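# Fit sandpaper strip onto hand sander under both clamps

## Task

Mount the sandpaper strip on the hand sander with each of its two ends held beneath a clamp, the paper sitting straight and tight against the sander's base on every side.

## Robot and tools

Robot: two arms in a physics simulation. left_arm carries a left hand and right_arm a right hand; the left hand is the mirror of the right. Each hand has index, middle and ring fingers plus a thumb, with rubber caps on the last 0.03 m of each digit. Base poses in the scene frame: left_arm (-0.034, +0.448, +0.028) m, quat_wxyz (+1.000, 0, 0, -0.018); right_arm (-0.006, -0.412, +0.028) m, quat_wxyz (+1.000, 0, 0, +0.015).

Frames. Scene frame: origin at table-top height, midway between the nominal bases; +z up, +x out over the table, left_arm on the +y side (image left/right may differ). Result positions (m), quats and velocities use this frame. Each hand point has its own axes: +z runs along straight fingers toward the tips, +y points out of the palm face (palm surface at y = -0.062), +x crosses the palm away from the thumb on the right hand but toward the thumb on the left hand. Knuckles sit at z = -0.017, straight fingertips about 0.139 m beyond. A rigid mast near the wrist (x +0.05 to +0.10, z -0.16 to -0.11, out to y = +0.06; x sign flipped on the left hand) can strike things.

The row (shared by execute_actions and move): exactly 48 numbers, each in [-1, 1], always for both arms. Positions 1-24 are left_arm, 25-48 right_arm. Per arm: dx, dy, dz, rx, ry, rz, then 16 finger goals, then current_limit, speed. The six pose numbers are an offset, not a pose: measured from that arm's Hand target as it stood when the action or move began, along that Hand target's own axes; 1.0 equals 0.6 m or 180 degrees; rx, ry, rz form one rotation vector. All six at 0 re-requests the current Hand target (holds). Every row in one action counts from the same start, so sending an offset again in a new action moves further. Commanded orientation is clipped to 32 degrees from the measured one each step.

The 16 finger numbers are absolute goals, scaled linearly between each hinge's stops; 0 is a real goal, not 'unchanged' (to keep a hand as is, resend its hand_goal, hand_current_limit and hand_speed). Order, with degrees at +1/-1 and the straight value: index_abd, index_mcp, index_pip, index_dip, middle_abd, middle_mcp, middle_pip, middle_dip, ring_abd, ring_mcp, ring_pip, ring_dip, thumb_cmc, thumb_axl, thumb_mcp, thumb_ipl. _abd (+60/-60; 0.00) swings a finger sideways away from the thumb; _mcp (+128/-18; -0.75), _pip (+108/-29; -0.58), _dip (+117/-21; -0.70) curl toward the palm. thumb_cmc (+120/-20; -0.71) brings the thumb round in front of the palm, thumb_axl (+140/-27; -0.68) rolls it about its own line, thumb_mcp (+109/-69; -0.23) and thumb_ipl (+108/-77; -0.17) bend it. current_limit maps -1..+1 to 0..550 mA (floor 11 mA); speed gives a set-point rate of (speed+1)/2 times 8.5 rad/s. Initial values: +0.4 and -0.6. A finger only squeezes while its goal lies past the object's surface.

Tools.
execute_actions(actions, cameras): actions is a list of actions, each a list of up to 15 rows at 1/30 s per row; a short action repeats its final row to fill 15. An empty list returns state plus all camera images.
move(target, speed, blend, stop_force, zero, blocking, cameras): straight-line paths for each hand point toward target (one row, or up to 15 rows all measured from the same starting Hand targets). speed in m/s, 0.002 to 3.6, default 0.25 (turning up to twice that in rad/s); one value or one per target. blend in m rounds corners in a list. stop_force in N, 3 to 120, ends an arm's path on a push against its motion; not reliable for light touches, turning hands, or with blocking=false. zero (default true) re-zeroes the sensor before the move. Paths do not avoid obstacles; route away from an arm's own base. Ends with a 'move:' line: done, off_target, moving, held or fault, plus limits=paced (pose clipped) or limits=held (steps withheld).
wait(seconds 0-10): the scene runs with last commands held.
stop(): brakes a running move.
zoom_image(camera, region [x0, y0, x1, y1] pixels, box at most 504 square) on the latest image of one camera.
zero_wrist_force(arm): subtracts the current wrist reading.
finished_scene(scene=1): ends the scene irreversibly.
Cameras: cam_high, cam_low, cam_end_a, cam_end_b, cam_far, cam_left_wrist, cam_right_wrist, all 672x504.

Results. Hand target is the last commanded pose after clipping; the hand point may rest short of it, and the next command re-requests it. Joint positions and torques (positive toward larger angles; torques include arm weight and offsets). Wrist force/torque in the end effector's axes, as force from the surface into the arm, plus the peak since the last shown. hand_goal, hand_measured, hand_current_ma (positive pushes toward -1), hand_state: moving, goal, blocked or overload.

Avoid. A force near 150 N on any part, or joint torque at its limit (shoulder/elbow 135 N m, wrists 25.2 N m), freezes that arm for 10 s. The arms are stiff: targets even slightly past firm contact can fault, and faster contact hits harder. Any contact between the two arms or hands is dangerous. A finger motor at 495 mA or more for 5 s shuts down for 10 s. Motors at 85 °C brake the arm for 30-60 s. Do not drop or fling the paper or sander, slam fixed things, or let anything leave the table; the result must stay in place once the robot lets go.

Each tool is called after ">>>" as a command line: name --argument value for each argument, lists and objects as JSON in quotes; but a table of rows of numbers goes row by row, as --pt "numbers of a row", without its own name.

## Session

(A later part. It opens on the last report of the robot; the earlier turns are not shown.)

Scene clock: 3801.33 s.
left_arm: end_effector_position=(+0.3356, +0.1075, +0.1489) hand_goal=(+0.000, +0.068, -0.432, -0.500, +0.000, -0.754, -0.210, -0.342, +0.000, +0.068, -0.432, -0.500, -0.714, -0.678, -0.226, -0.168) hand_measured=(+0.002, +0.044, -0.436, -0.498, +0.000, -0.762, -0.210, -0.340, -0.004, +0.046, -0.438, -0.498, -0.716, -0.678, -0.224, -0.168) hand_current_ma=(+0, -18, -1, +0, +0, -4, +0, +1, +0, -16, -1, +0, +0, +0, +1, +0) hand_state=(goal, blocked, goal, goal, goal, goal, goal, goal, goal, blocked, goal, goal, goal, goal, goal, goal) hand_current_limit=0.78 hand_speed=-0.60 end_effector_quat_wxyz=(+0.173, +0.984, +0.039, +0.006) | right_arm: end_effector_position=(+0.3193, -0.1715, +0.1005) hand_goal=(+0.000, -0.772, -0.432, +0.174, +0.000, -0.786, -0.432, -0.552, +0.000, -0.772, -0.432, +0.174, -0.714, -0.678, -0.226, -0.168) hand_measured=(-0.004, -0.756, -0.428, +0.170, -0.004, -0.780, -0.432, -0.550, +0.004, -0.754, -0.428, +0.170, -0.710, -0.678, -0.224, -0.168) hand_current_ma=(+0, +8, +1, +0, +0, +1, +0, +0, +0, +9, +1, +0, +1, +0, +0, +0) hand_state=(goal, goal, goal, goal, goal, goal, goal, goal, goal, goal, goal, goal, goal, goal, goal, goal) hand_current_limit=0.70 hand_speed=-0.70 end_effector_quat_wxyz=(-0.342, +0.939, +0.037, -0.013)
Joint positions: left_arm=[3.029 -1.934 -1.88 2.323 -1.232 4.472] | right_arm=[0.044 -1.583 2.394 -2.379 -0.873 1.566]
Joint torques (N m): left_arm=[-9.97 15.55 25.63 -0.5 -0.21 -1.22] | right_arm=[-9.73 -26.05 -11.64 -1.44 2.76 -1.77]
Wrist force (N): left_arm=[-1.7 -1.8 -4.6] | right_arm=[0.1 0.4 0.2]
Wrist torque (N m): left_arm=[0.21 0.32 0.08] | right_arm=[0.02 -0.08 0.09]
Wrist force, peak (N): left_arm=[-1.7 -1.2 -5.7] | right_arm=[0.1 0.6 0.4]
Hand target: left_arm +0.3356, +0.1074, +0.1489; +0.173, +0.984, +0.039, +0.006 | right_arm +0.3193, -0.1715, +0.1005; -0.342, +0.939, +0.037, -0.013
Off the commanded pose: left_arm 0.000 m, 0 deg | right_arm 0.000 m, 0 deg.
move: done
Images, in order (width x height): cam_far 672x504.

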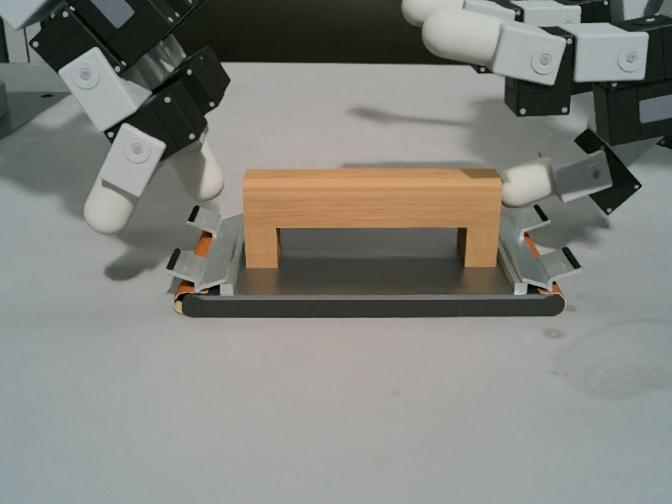

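>>> move --target '[0,0.00313,0.00114,0,0,0,0,0.068,-0.431,-0.5,0,-0.753,-0.209,-0.341,0,0.068,-0.431,-0.5,-0.714,-0.678,-0.226,-0.168,0.78,-0.6, 0,0,0,0,0,0,0,-0.771,-0.431,0.174,0,-0.785,-0.431,-0.551,0,-0.771,-0.431,0.174,-0.714,-0.678,-0.226,-0.168,0.7,-0.7]' --speed 0.01 --cameras '["cam_far"]'

>>> zoom_image --camera "cam_far" --region '[165, 275, 225, 325]'

>>> zoom_image --camera "cam_far" --region '[525, 275, 585, 325]'

Scene clock: 3806.03 s.
left_arm: end_effector_position=(+0.3357, +0.1055, +0.1489) hand_goal=(+0.000, +0.068, -0.432, -0.500, +0.000, -0.754, -0.210, -0.342, +0.000, +0.068, -0.432, -0.500, -0.714, -0.678, -0.226, -0.168) hand_measured=(+0.002, +0.044, -0.436, -0.498, +0.000, -0.766, -0.210, -0.336, -0.004, +0.046, -0.438, -0.498, -0.716, -0.678, -0.224, -0.168) hand_current_ma=(+0, -18, -1, +0, +0, -5, +0, +1, +0, -16, -1, +0, +0, +0, +1, +0) hand_state=(goal, blocked, goal, goal, goal, goal, goal, goal, goal, blocked, goal, goal, goal, goal, goal, goal) hand_current_limit=0.78 hand_speed=-0.60 end_effector_quat_wxyz=(+0.173, +0.984, +0.039, +0.006) | right_arm: end_effector_position=(+0.3193, -0.1715, +0.1005) hand_goal=(+0.000, -0.772, -0.432, +0.174, +0.000, -0.786, -0.432, -0.552, +0.000, -0.772, -0.432, +0.174, -0.714, -0.678, -0.226, -0.168) hand_measured=(-0.004, -0.756, -0.428, +0.170, -0.004, -0.780, -0.432, -0.550, +0.004, -0.754, -0.428, +0.170, -0.710, -0.678, -0.224, -0.168) hand_current_ma=(+0, +8, +1, +0, +0, +1, +0, +0, +0, +9, +1, +0, +1, +0, +0, +0) hand_state=(goal, goal, goal, goal, goal, goal, goal, goal, goal, goal, goal, goal, goal, goal, goal, goal) hand_current_limit=0.70 hand_speed=-0.70 end_effector_quat_wxyz=(-0.342, +0.939, +0.037, -0.013)
Joint positions: left_arm=[3.024 -1.936 -1.876 2.323 -1.233 4.466] | right_arm=[0.044 -1.583 2.394 -2.379 -0.873 1.566]
Joint torques (N m): left_arm=[-9.53 17.4 25.79 -0.25 0.05 -1.03] | right_arm=[-10.19 -26.54 -12.98 -1.41 2.73 -1.55]
Wrist force (N): left_arm=[-1.7 -2.5 -5.5] | right_arm=[-0.3 0.4 0.0]
Wrist torque (N m): left_arm=[0.27 0.27 0.09] | right_arm=[0.02 -0.02 0.05]
Wrist force, peak (N): left_arm=[-1.7 -1.8 -6.6] | right_arm=[0.1 0.7 0.2]
Hand target: left_arm +0.3357, +0.1054, +0.1489; +0.173, +0.984, +0.039, +0.006 | right_arm +0.3193, -0.1715, +0.1005; -0.342, +0.939, +0.037, -0.013
Off the commanded pose: left_arm 0.000 m, 0 deg | right_arm 0.000 m, 0 deg.
move: done
Images, in order (width x height): cam_far 672x504.

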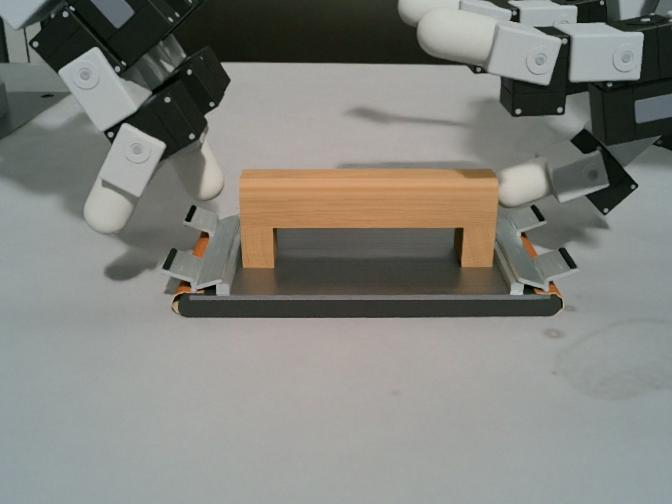

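Scaled by 8.400 from the camera's 672x504 image, which has a finer 960x720 frame.

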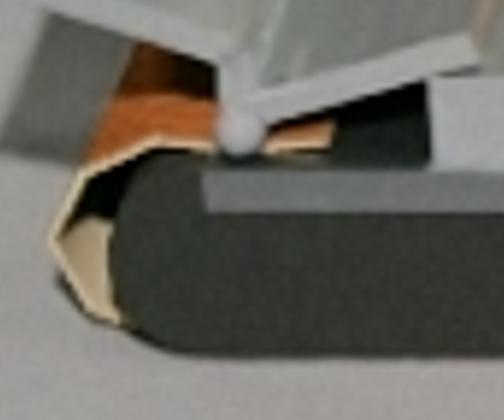

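Scaled by 8.400 from the camera's 672x504 image, which has a finer 960x720 frame.

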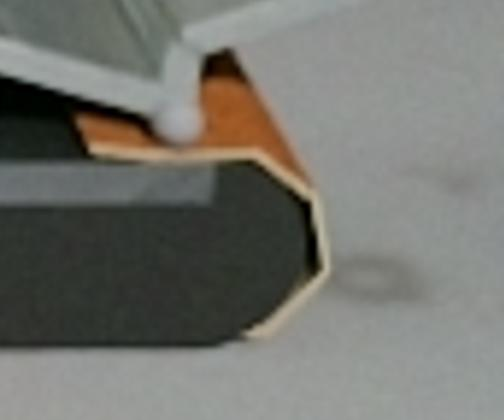

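>>> move --target '[0,0.00345,0.00125,0,0,0,0,0.068,-0.431,-0.5,0,-0.753,-0.209,-0.341,0,0.068,-0.431,-0.5,-0.714,-0.678,-0.226,-0.168,0.78,-0.6, 0,0,0,0,0,0,0,-0.771,-0.431,0.174,0,-0.785,-0.431,-0.551,0,-0.771,-0.431,0.174,-0.714,-0.678,-0.226,-0.168,0.7,-0.7]' --speed 0.01 --cameras '["cam_far", "cam_end_b", "cam_end_a"]'

>>> zoom_image --camera "cam_far" --region '[155, 275, 215, 325]'

>>> zoom_image --camera "cam_far" --region '[520, 275, 580, 325]'

>>> zoom_image --camera "cam_end_b" --region '[380, 250, 480, 330]'

>>> zoom_image --camera "cam_end_a" --region '[440, 200, 520, 290]'

Scene clock: 3833.50 s.
left_arm: end_effector_position=(+0.3359, +0.1033, +0.1489) hand_goal=(+0.000, +0.068, -0.432, -0.500, +0.000, -0.754, -0.210, -0.342, +0.000, +0.068, -0.432, -0.500, -0.714, -0.678, -0.226, -0.168) hand_measured=(+0.002, +0.044, -0.436, -0.498, +0.000, -0.768, -0.208, -0.334, -0.004, +0.046, -0.438, -0.498, -0.716, -0.678, -0.224, -0.168) hand_current_ma=(+0, -18, -1, +0, +0, -8, +0, +3, +0, -16, -1, +0, +0, +0, +1, +0) hand_state=(goal, blocked, goal, goal, goal, goal, goal, goal, goal, blocked, goal, goal, goal, goal, goal, goal) hand_current_limit=0.78 hand_speed=-0.60 end_effector_quat_wxyz=(+0.173, +0.984, +0.039, +0.006) end_effector_velocity=(+0.000, -0.001, +0.000) end_effector_angular_velocity=(+0.001, +0.002, +0.002) | right_arm: end_effector_position=(+0.3193, -0.1715, +0.1005) hand_goal=(+0.000, -0.772, -0.432, +0.174, +0.000, -0.786, -0.432, -0.552, +0.000, -0.772, -0.432, +0.174, -0.714, -0.678, -0.226, -0.168) hand_measured=(-0.004, -0.756, -0.428, +0.170, -0.004, -0.780, -0.432, -0.550, +0.004, -0.754, -0.428, +0.170, -0.710, -0.678, -0.224, -0.168) hand_current_ma=(+0, +8, +1, +0, +0, +1, +0, +0, +0, +9, +1, +0, +1, +0, +0, +0) hand_state=(goal, goal, goal, goal, goal, goal, goal, goal, goal, goal, goal, goal, goal, goal, goal, goal) hand_current_limit=0.70 hand_speed=-0.70 end_effector_quat_wxyz=(-0.342, +0.939, +0.037, -0.013)
Joint positions: left_arm=[3.018 -1.938 -1.872 2.323 -1.233 4.46] | right_arm=[0.044 -1.583 2.394 -2.379 -0.873 1.566]
Joint velocities: left_arm=[-0.003 -0.001 0.001 0 -0.001 -0.005] | right_arm=[within noise]
Joint torques (N m): left_arm=[-7.51 18.73 24.5 0 0.06 -1.62] | right_arm=[-9.82 -27.15 -13.9 -1.47 2.72 -1.61]
Wrist force (N): left_arm=[-1.7 -2.6 -6.8] | right_arm=[-0.2 0.6 0.1]
Wrist torque (N m): left_arm=[0.37 0.25 0.10] | right_arm=[0.04 -0.04 0.06]
Wrist force, peak (N): left_arm=[-1.8 -2.3 -7.3] | right_arm=[-0.3 0.6 0.4]
Hand target: left_arm +0.3359, +0.1032, +0.1489; +0.173, +0.984, +0.039, +0.006 | right_arm +0.3193, -0.1715, +0.1005; -0.342, +0.939, +0.037, -0.013
Off the commanded pose: left_arm 0.000 m, 0 deg | right_arm 0.000 m, 0 deg.
move: done
Images, in order (width x height): cam_end_a 672x504, cam_end_b 672x504, cam_far 672x504.

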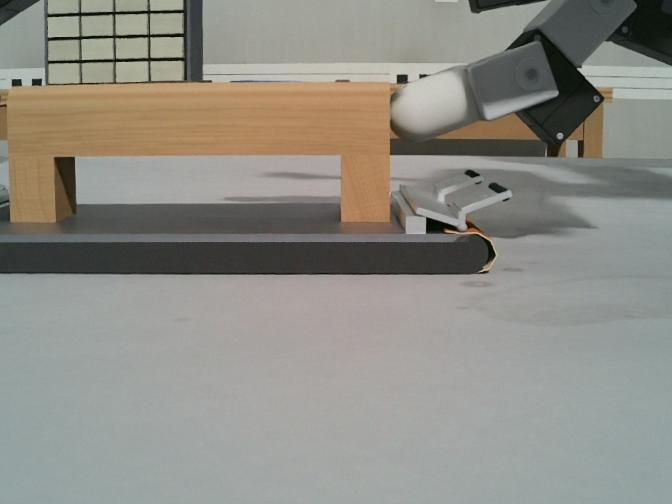

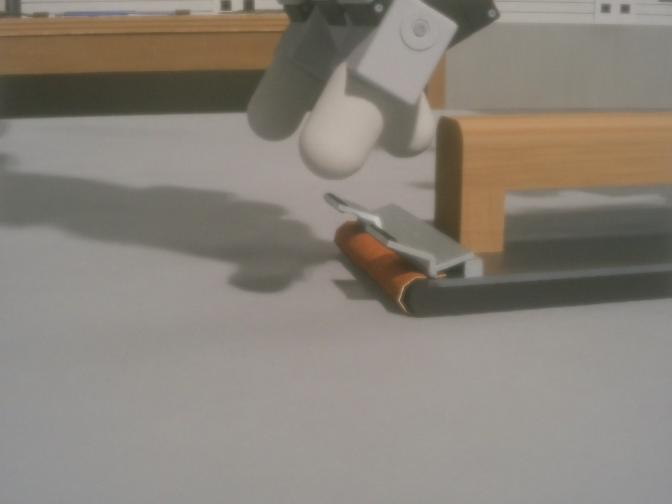

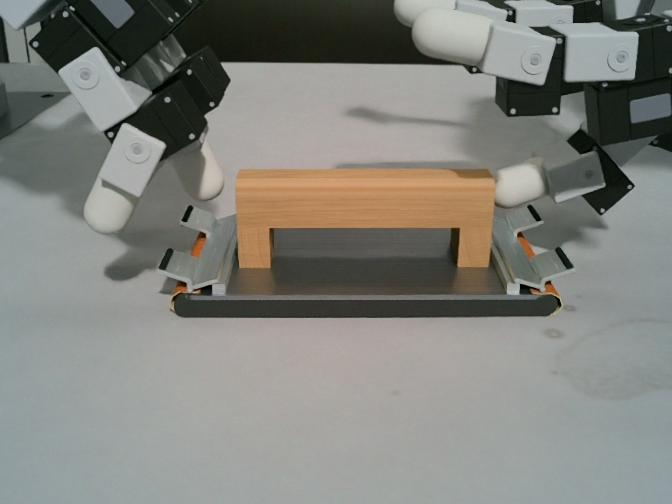

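Scaled by 8.400 from the camera's 672x504 image, which has a finer 960x720 frame.

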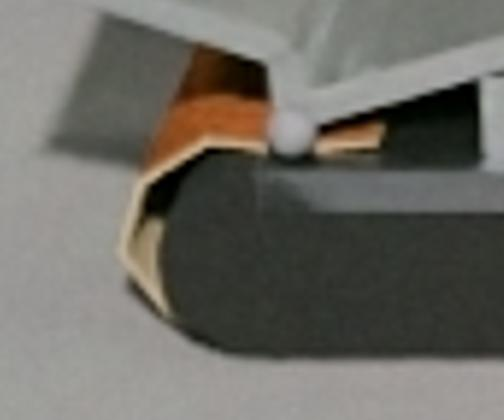

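Scaled by 8.400 from the camera's 672x504 image, which has a finer 960x720 frame.

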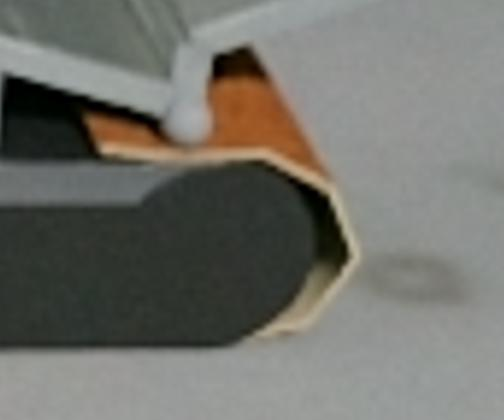

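Scaled by 5.040 from the camera's 672x504 image, which has a finer 960x720 frame.

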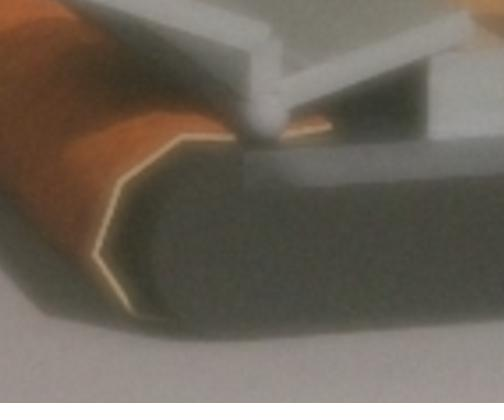

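Scaled by 5.600 from the camera's 672x504 image, which has a finer 960x720 frame.

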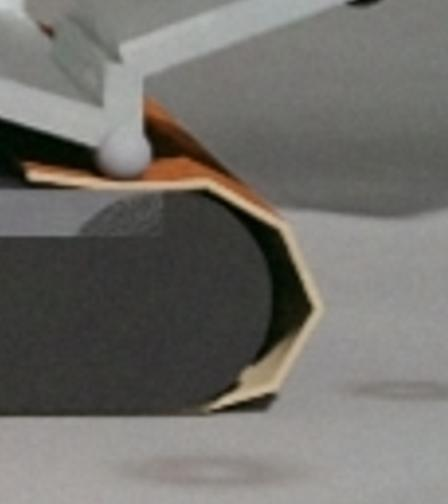

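>>> move --pt "0 -0.047 -0.0171 0 0 0 0 0.068 -0.431 -0.5 0 -0.753 -0.209 -0.341 0 0.068 -0.431 -0.5 -0.714 -0.678 -0.226 -0.168 0.78 -0.6 0 0.025 -0.065 0 0 0 0 -0.771 -0.431 0.174 0 -0.785 -0.431 -0.551 0 -0.771 -0.431 0.174 -0.714 -0.678 -0.226 -0.168 0.7 -0.7" --pt "0 -0.094 -0.2 0 0 0 0 0.068 -0.431 -0.5 0 -0.753 -0.209 -0.341 0 0.068 -0.431 -0.5 -0.714 -0.678 -0.226 -0.168 0.78 -0.6 0 0.12 -0.25 0 0 0 0 -0.771 -0.431 0.174 0 -0.785 -0.431 -0.551 0 -0.771 -0.431 0.174 -0.714 -0.678 -0.226 -0.168 0.7 -0.7" --speed '[0.05, 0.2]' --blend '[0.01, 0]' --cameras '["all"]'

>>> zoom_image --camera "cam_far" --region '[155, 275, 215, 325]'

>>> zoom_image --camera "cam_far" --region '[520, 275, 580, 325]'

>>> zoom_image --camera "cam_far" --region '[130, 150, 600, 340]'

Scene clock: 3845.27 s.
left_arm: end_effector_position=(+0.3286, +0.1968, +0.2424) hand_goal=(+0.000, +0.068, -0.432, -0.500, +0.000, -0.754, -0.210, -0.342, +0.000, +0.068, -0.432, -0.500, -0.714, -0.678, -0.226, -0.168) hand_measured=(+0.002, +0.046, -0.436, -0.498, +0.000, -0.762, -0.210, -0.340, -0.004, +0.048, -0.438, -0.498, -0.716, -0.678, -0.224, -0.168) hand_current_ma=(+0, -18, -1, +0, +0, -3, +0, +0, +0, -15, -1, +0, +0, +0, +1, +0) hand_state=(goal, blocked, goal, goal, goal, goal, goal, goal, goal, blocked, goal, goal, goal, goal, goal, goal) hand_current_limit=0.78 hand_speed=-0.60 end_effector_quat_wxyz=(+0.173, +0.984, +0.039, +0.006) | right_arm: end_effector_position=(+0.3311, -0.3225, +0.1691) hand_goal=(+0.000, -0.772, -0.432, +0.174, +0.000, -0.786, -0.432, -0.552, +0.000, -0.772, -0.432, +0.174, -0.714, -0.678, -0.226, -0.168) hand_measured=(-0.004, -0.756, -0.428, +0.170, -0.004, -0.780, -0.432, -0.550, +0.004, -0.754, -0.428, +0.170, -0.710, -0.678, -0.224, -0.168) hand_current_ma=(+0, +8, +1, +0, +0, +1, +0, +0, +0, +9, +1, +0, +1, +0, +0, +0) hand_state=(goal, goal, goal, goal, goal, goal, goal, goal, goal, goal, goal, goal, goal, goal, goal, goal) hand_current_limit=0.70 hand_speed=-0.70 end_effector_quat_wxyz=(-0.342, +0.939, +0.037, -0.013)
Joint positions: left_arm=[3.295 -1.729 -1.896 2.039 -1.224 4.754] | right_arm=[-0.379 -1.826 2.273 -1.684 -0.946 1.035]
Joint torques (N m): left_arm=[11.63 37.1 27.04 -3.78 -0.03 1.83] | right_arm=[-11.18 -19.81 -25.81 -0.82 -0.59 -1.6]
Wrist force (N): left_arm=[-1.8 -0.3 -3.7] | right_arm=[0.4 0.7 0.4]
Wrist torque (N m): left_arm=[0.12 0.37 -0.08] | right_arm=[0.05 -0.14 0.07]
Wrist force, peak (N): left_arm=[-2.0 -2.7 -7.5] | right_arm=[0.2 1.5 -0.3]
Hand target: left_arm +0.3286, +0.1968, +0.2425; +0.173, +0.984, +0.039, +0.006 | right_arm +0.3311, -0.3226, +0.1692; -0.342, +0.939, +0.037, -0.013
Off the commanded pose: left_arm 0.000 m, 0 deg | right_arm 0.000 m, 0 deg.
move: done

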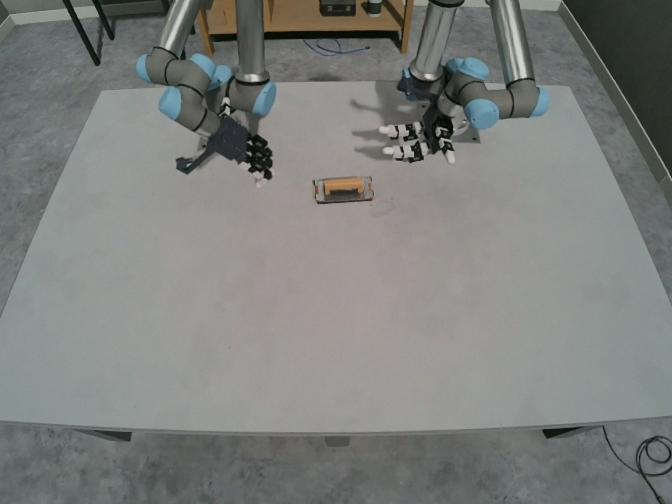

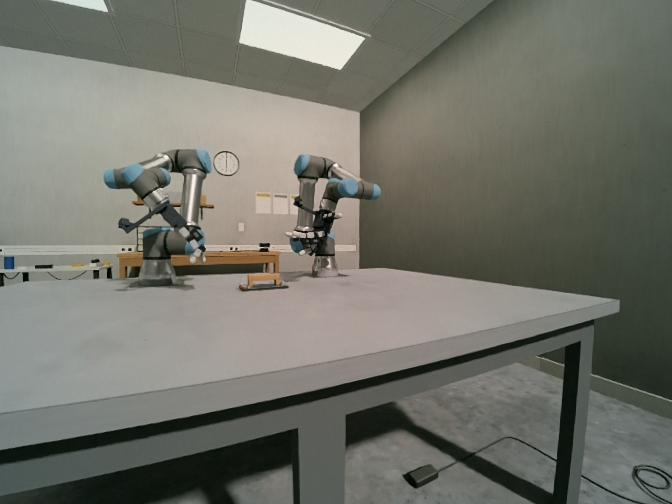

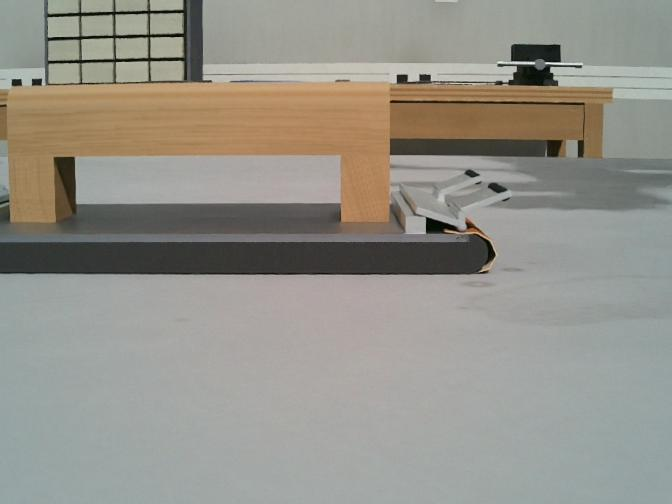

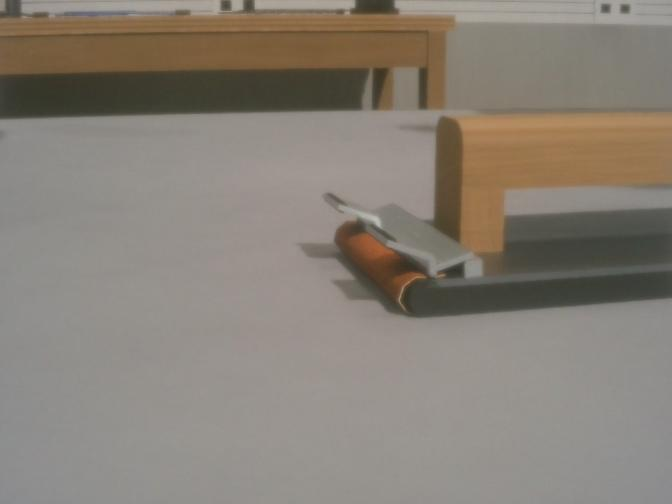

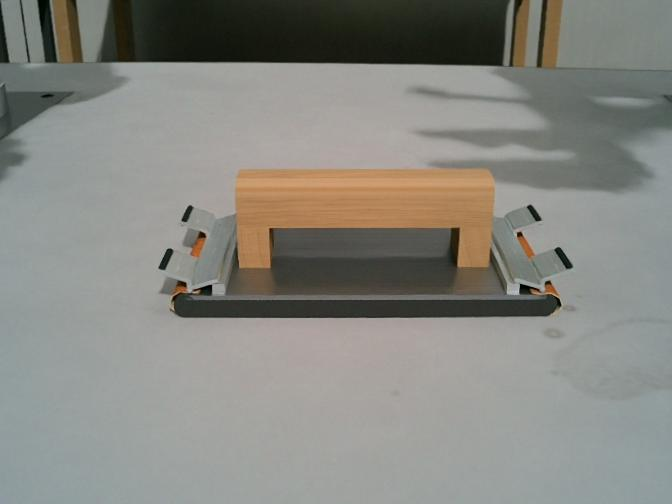

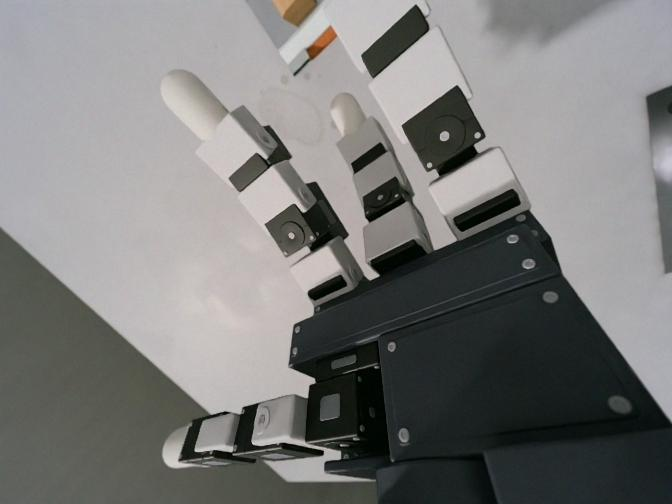

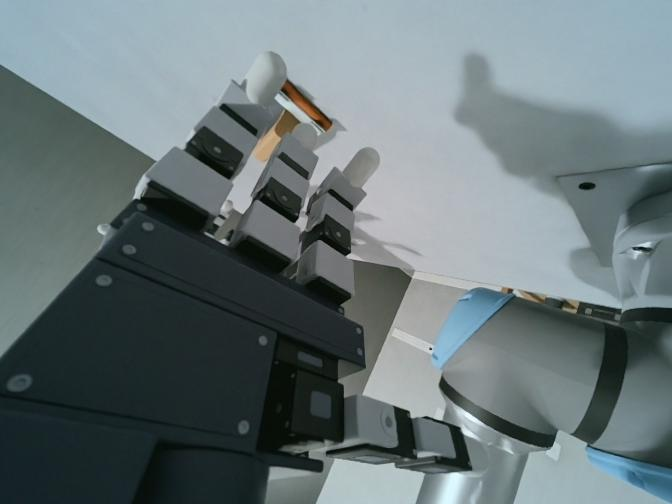

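Scaled by 8.400 from the camera's 672x504 image, which has a finer 960x720 frame.

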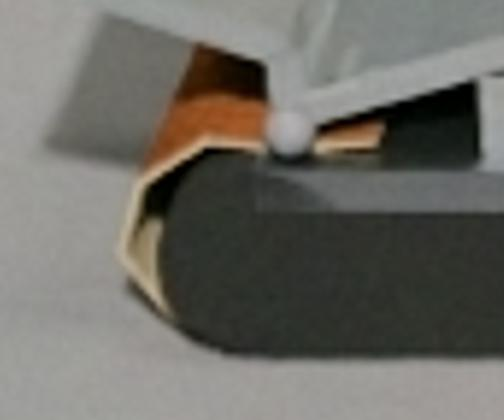

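Scaled by 8.400 from the camera's 672x504 image, which has a finer 960x720 frame.

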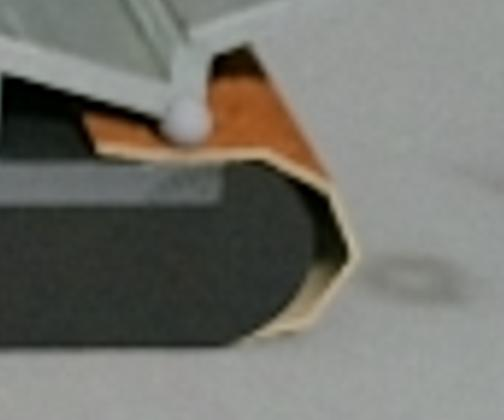

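Scaled by 1.072 from the camera's 672x504 image, which has a finer 960x720 frame.

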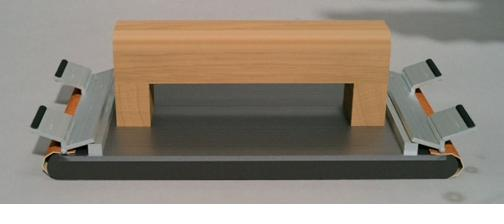

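>>> zoom_image --camera "cam_high" --region '[300, 165, 390, 215]'

>>> zoom_image --camera "cam_end_b" --region '[320, 180, 500, 330]'

>>> zoom_image --camera "cam_far" --region '[140, 190, 270, 330]'

>>> zoom_image --camera "cam_far" --region '[470, 190, 600, 330]'

Scaled by 5.600 from the camera's 672x504 image, which has a finer 960x720 frame.

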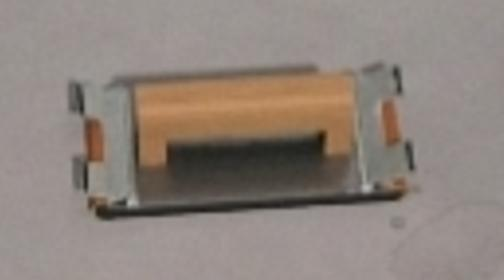

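Scaled by 2.800 from the camera's 672x504 image, which has a finer 960x720 frame.

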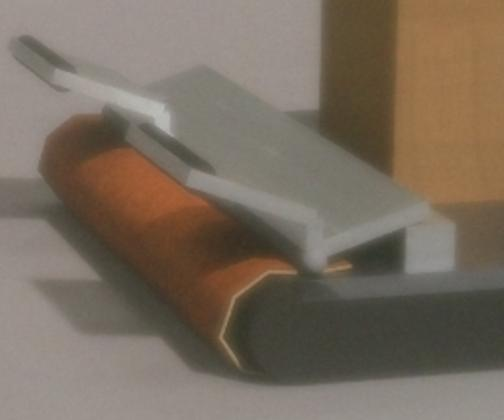

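Scaled by 3.600 from the camera's 672x504 image, which has a finer 960x720 frame.

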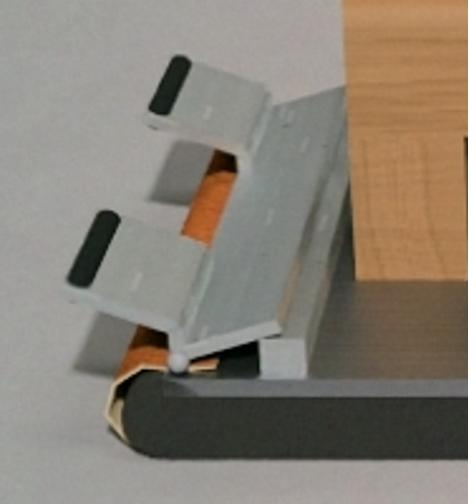

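Scaled by 3.600 from the camera's 672x504 image, which has a finer 960x720 frame.

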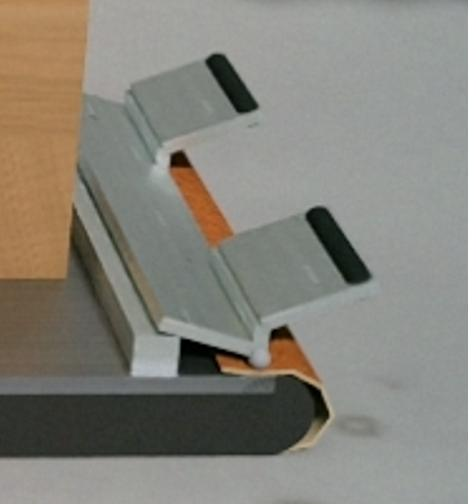

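>>> zoom_image --camera "cam_left_wrist" --region '[230, 0, 400, 120]'

>>> zoom_image --camera "cam_right_wrist" --region '[220, 50, 380, 180]'

Scaled by 2.965 from the camera's 672x504 image, which has a finer 960x720 frame.

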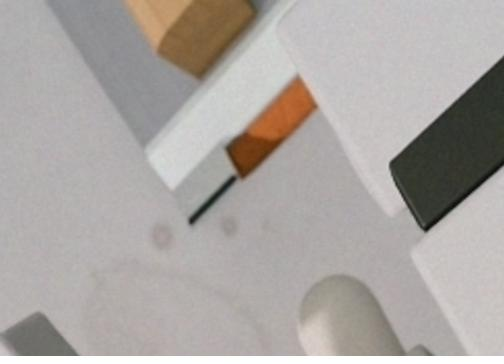

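Scaled by 3.150 from the camera's 672x504 image, which has a finer 960x720 frame.

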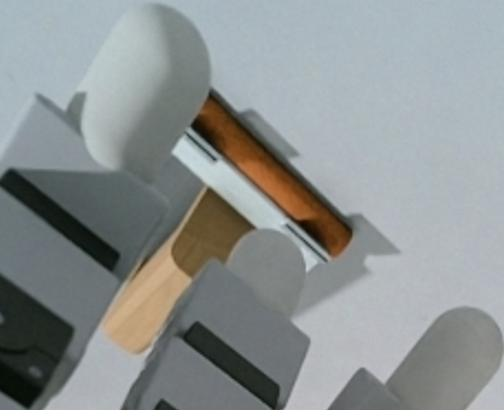

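>>> move --target '[0,0,0,0,0,0,0,0.068,-0.431,-0.5,0,-0.753,-0.209,-0.341,0,0.068,-0.431,-0.5,-0.714,-0.678,-0.226,-0.168,0.78,-0.6, 0.2,-0.04,-0.13,0,0,0,0,-0.771,-0.431,0.174,0,-0.785,-0.431,-0.551,0,-0.771,-0.431,0.174,-0.714,-0.678,-0.226,-0.168,0.7,-0.7]' --speed 0.2 --cameras '["cam_right_wrist"]'

>>> zoom_image --camera "cam_right_wrist" --region '[240, 50, 480, 230]'

Scene clock: 3857.43 s.
left_arm: end_effector_position=(+0.3286, +0.1968, +0.2425) hand_goal=(+0.000, +0.068, -0.432, -0.500, +0.000, -0.754, -0.210, -0.342, +0.000, +0.068, -0.432, -0.500, -0.714, -0.678, -0.226, -0.168) hand_measured=(+0.002, +0.046, -0.436, -0.498, +0.000, -0.762, -0.210, -0.340, -0.004, +0.048, -0.438, -0.498, -0.716, -0.678, -0.224, -0.168) hand_current_ma=(+0, -18, -1, +0, +0, -3, +0, +0, +0, -15, -1, +0, +0, +0, +1, +0) hand_state=(goal, blocked, goal, goal, goal, goal, goal, goal, goal, blocked, goal, goal, goal, goal, goal, goal) hand_current_limit=0.78 hand_speed=-0.60 end_effector_quat_wxyz=(+0.173, +0.984, +0.039, +0.006) | right_arm: end_effector_position=(+0.4531, -0.3449, +0.2444) hand_goal=(+0.000, -0.772, -0.432, +0.174, +0.000, -0.786, -0.432, -0.552, +0.000, -0.772, -0.432, +0.174, -0.714, -0.678, -0.226, -0.168) hand_measured=(-0.004, -0.756, -0.428, +0.170, -0.002, -0.780, -0.432, -0.550, +0.004, -0.754, -0.428, +0.170, -0.710, -0.678, -0.224, -0.168) hand_current_ma=(+0, +8, +1, +0, +0, +1, +0, +0, +0, +9, +1, +0, +1, +0, +0, +0) hand_state=(goal, goal, goal, goal, goal, goal, goal, goal, goal, goal, goal, goal, goal, goal, goal, goal) hand_current_limit=0.70 hand_speed=-0.70 end_effector_quat_wxyz=(-0.342, +0.939, +0.037, -0.013)
Joint positions: left_arm=[3.295 -1.729 -1.896 2.039 -1.224 4.754] | right_arm=[-0.335 -1.576 1.863 -1.555 -0.932 1.087]
Joint torques (N m): left_arm=[11.13 38.7 26.1 -3.9 -0.01 1.87] | right_arm=[10.58 -12.19 -27.41 -0.67 2 1.7]
Wrist force (N): left_arm=[-1.8 -0.1 -3.7] | right_arm=[0.4 0.6 0.3]
Wrist torque (N m): left_arm=[0.15 0.36 -0.08] | right_arm=[0.01 -0.14 -0.03]
Wrist force, peak (N): left_arm=[-1.9 -0.5 -4.1] | right_arm=[-0.5 1.3 0.9]
Hand target: left_arm +0.3286, +0.1968, +0.2425; +0.173, +0.984, +0.039, +0.006 | right_arm +0.4532, -0.3449, +0.2444; -0.342, +0.939, +0.037, -0.013
Off the commanded pose: left_arm 0.000 m, 0 deg | right_arm 0.000 m, 0 deg.
move: done
Images, in order (width x height): cam_right_wrist 672x504.

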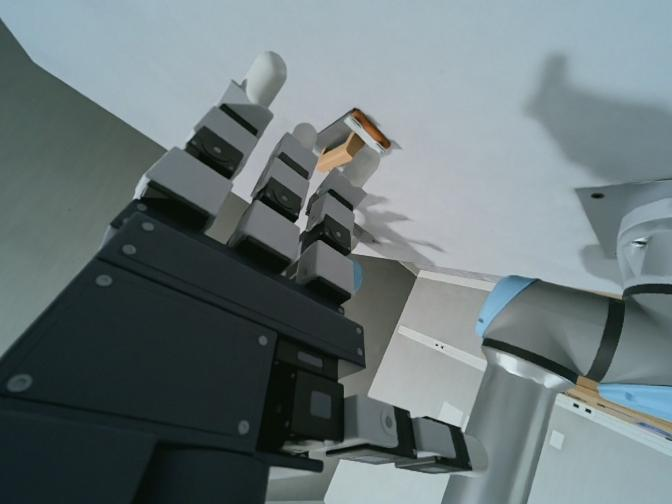

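Scaled by 2.100 from the camera's 672x504 image, which has a finer 960x720 frame.

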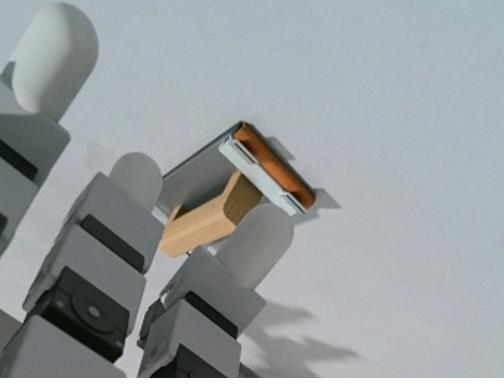

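>>> zoom_image --camera "cam_right_wrist" --region '[335, 100, 400, 155]'

Scaled by 7.754 from the camera's 672x504 image, which has a finer 960x720 frame.

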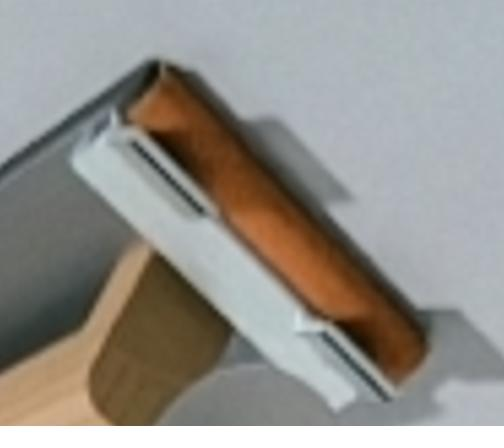

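>>> finished_scene

The scene is finished: the task was done.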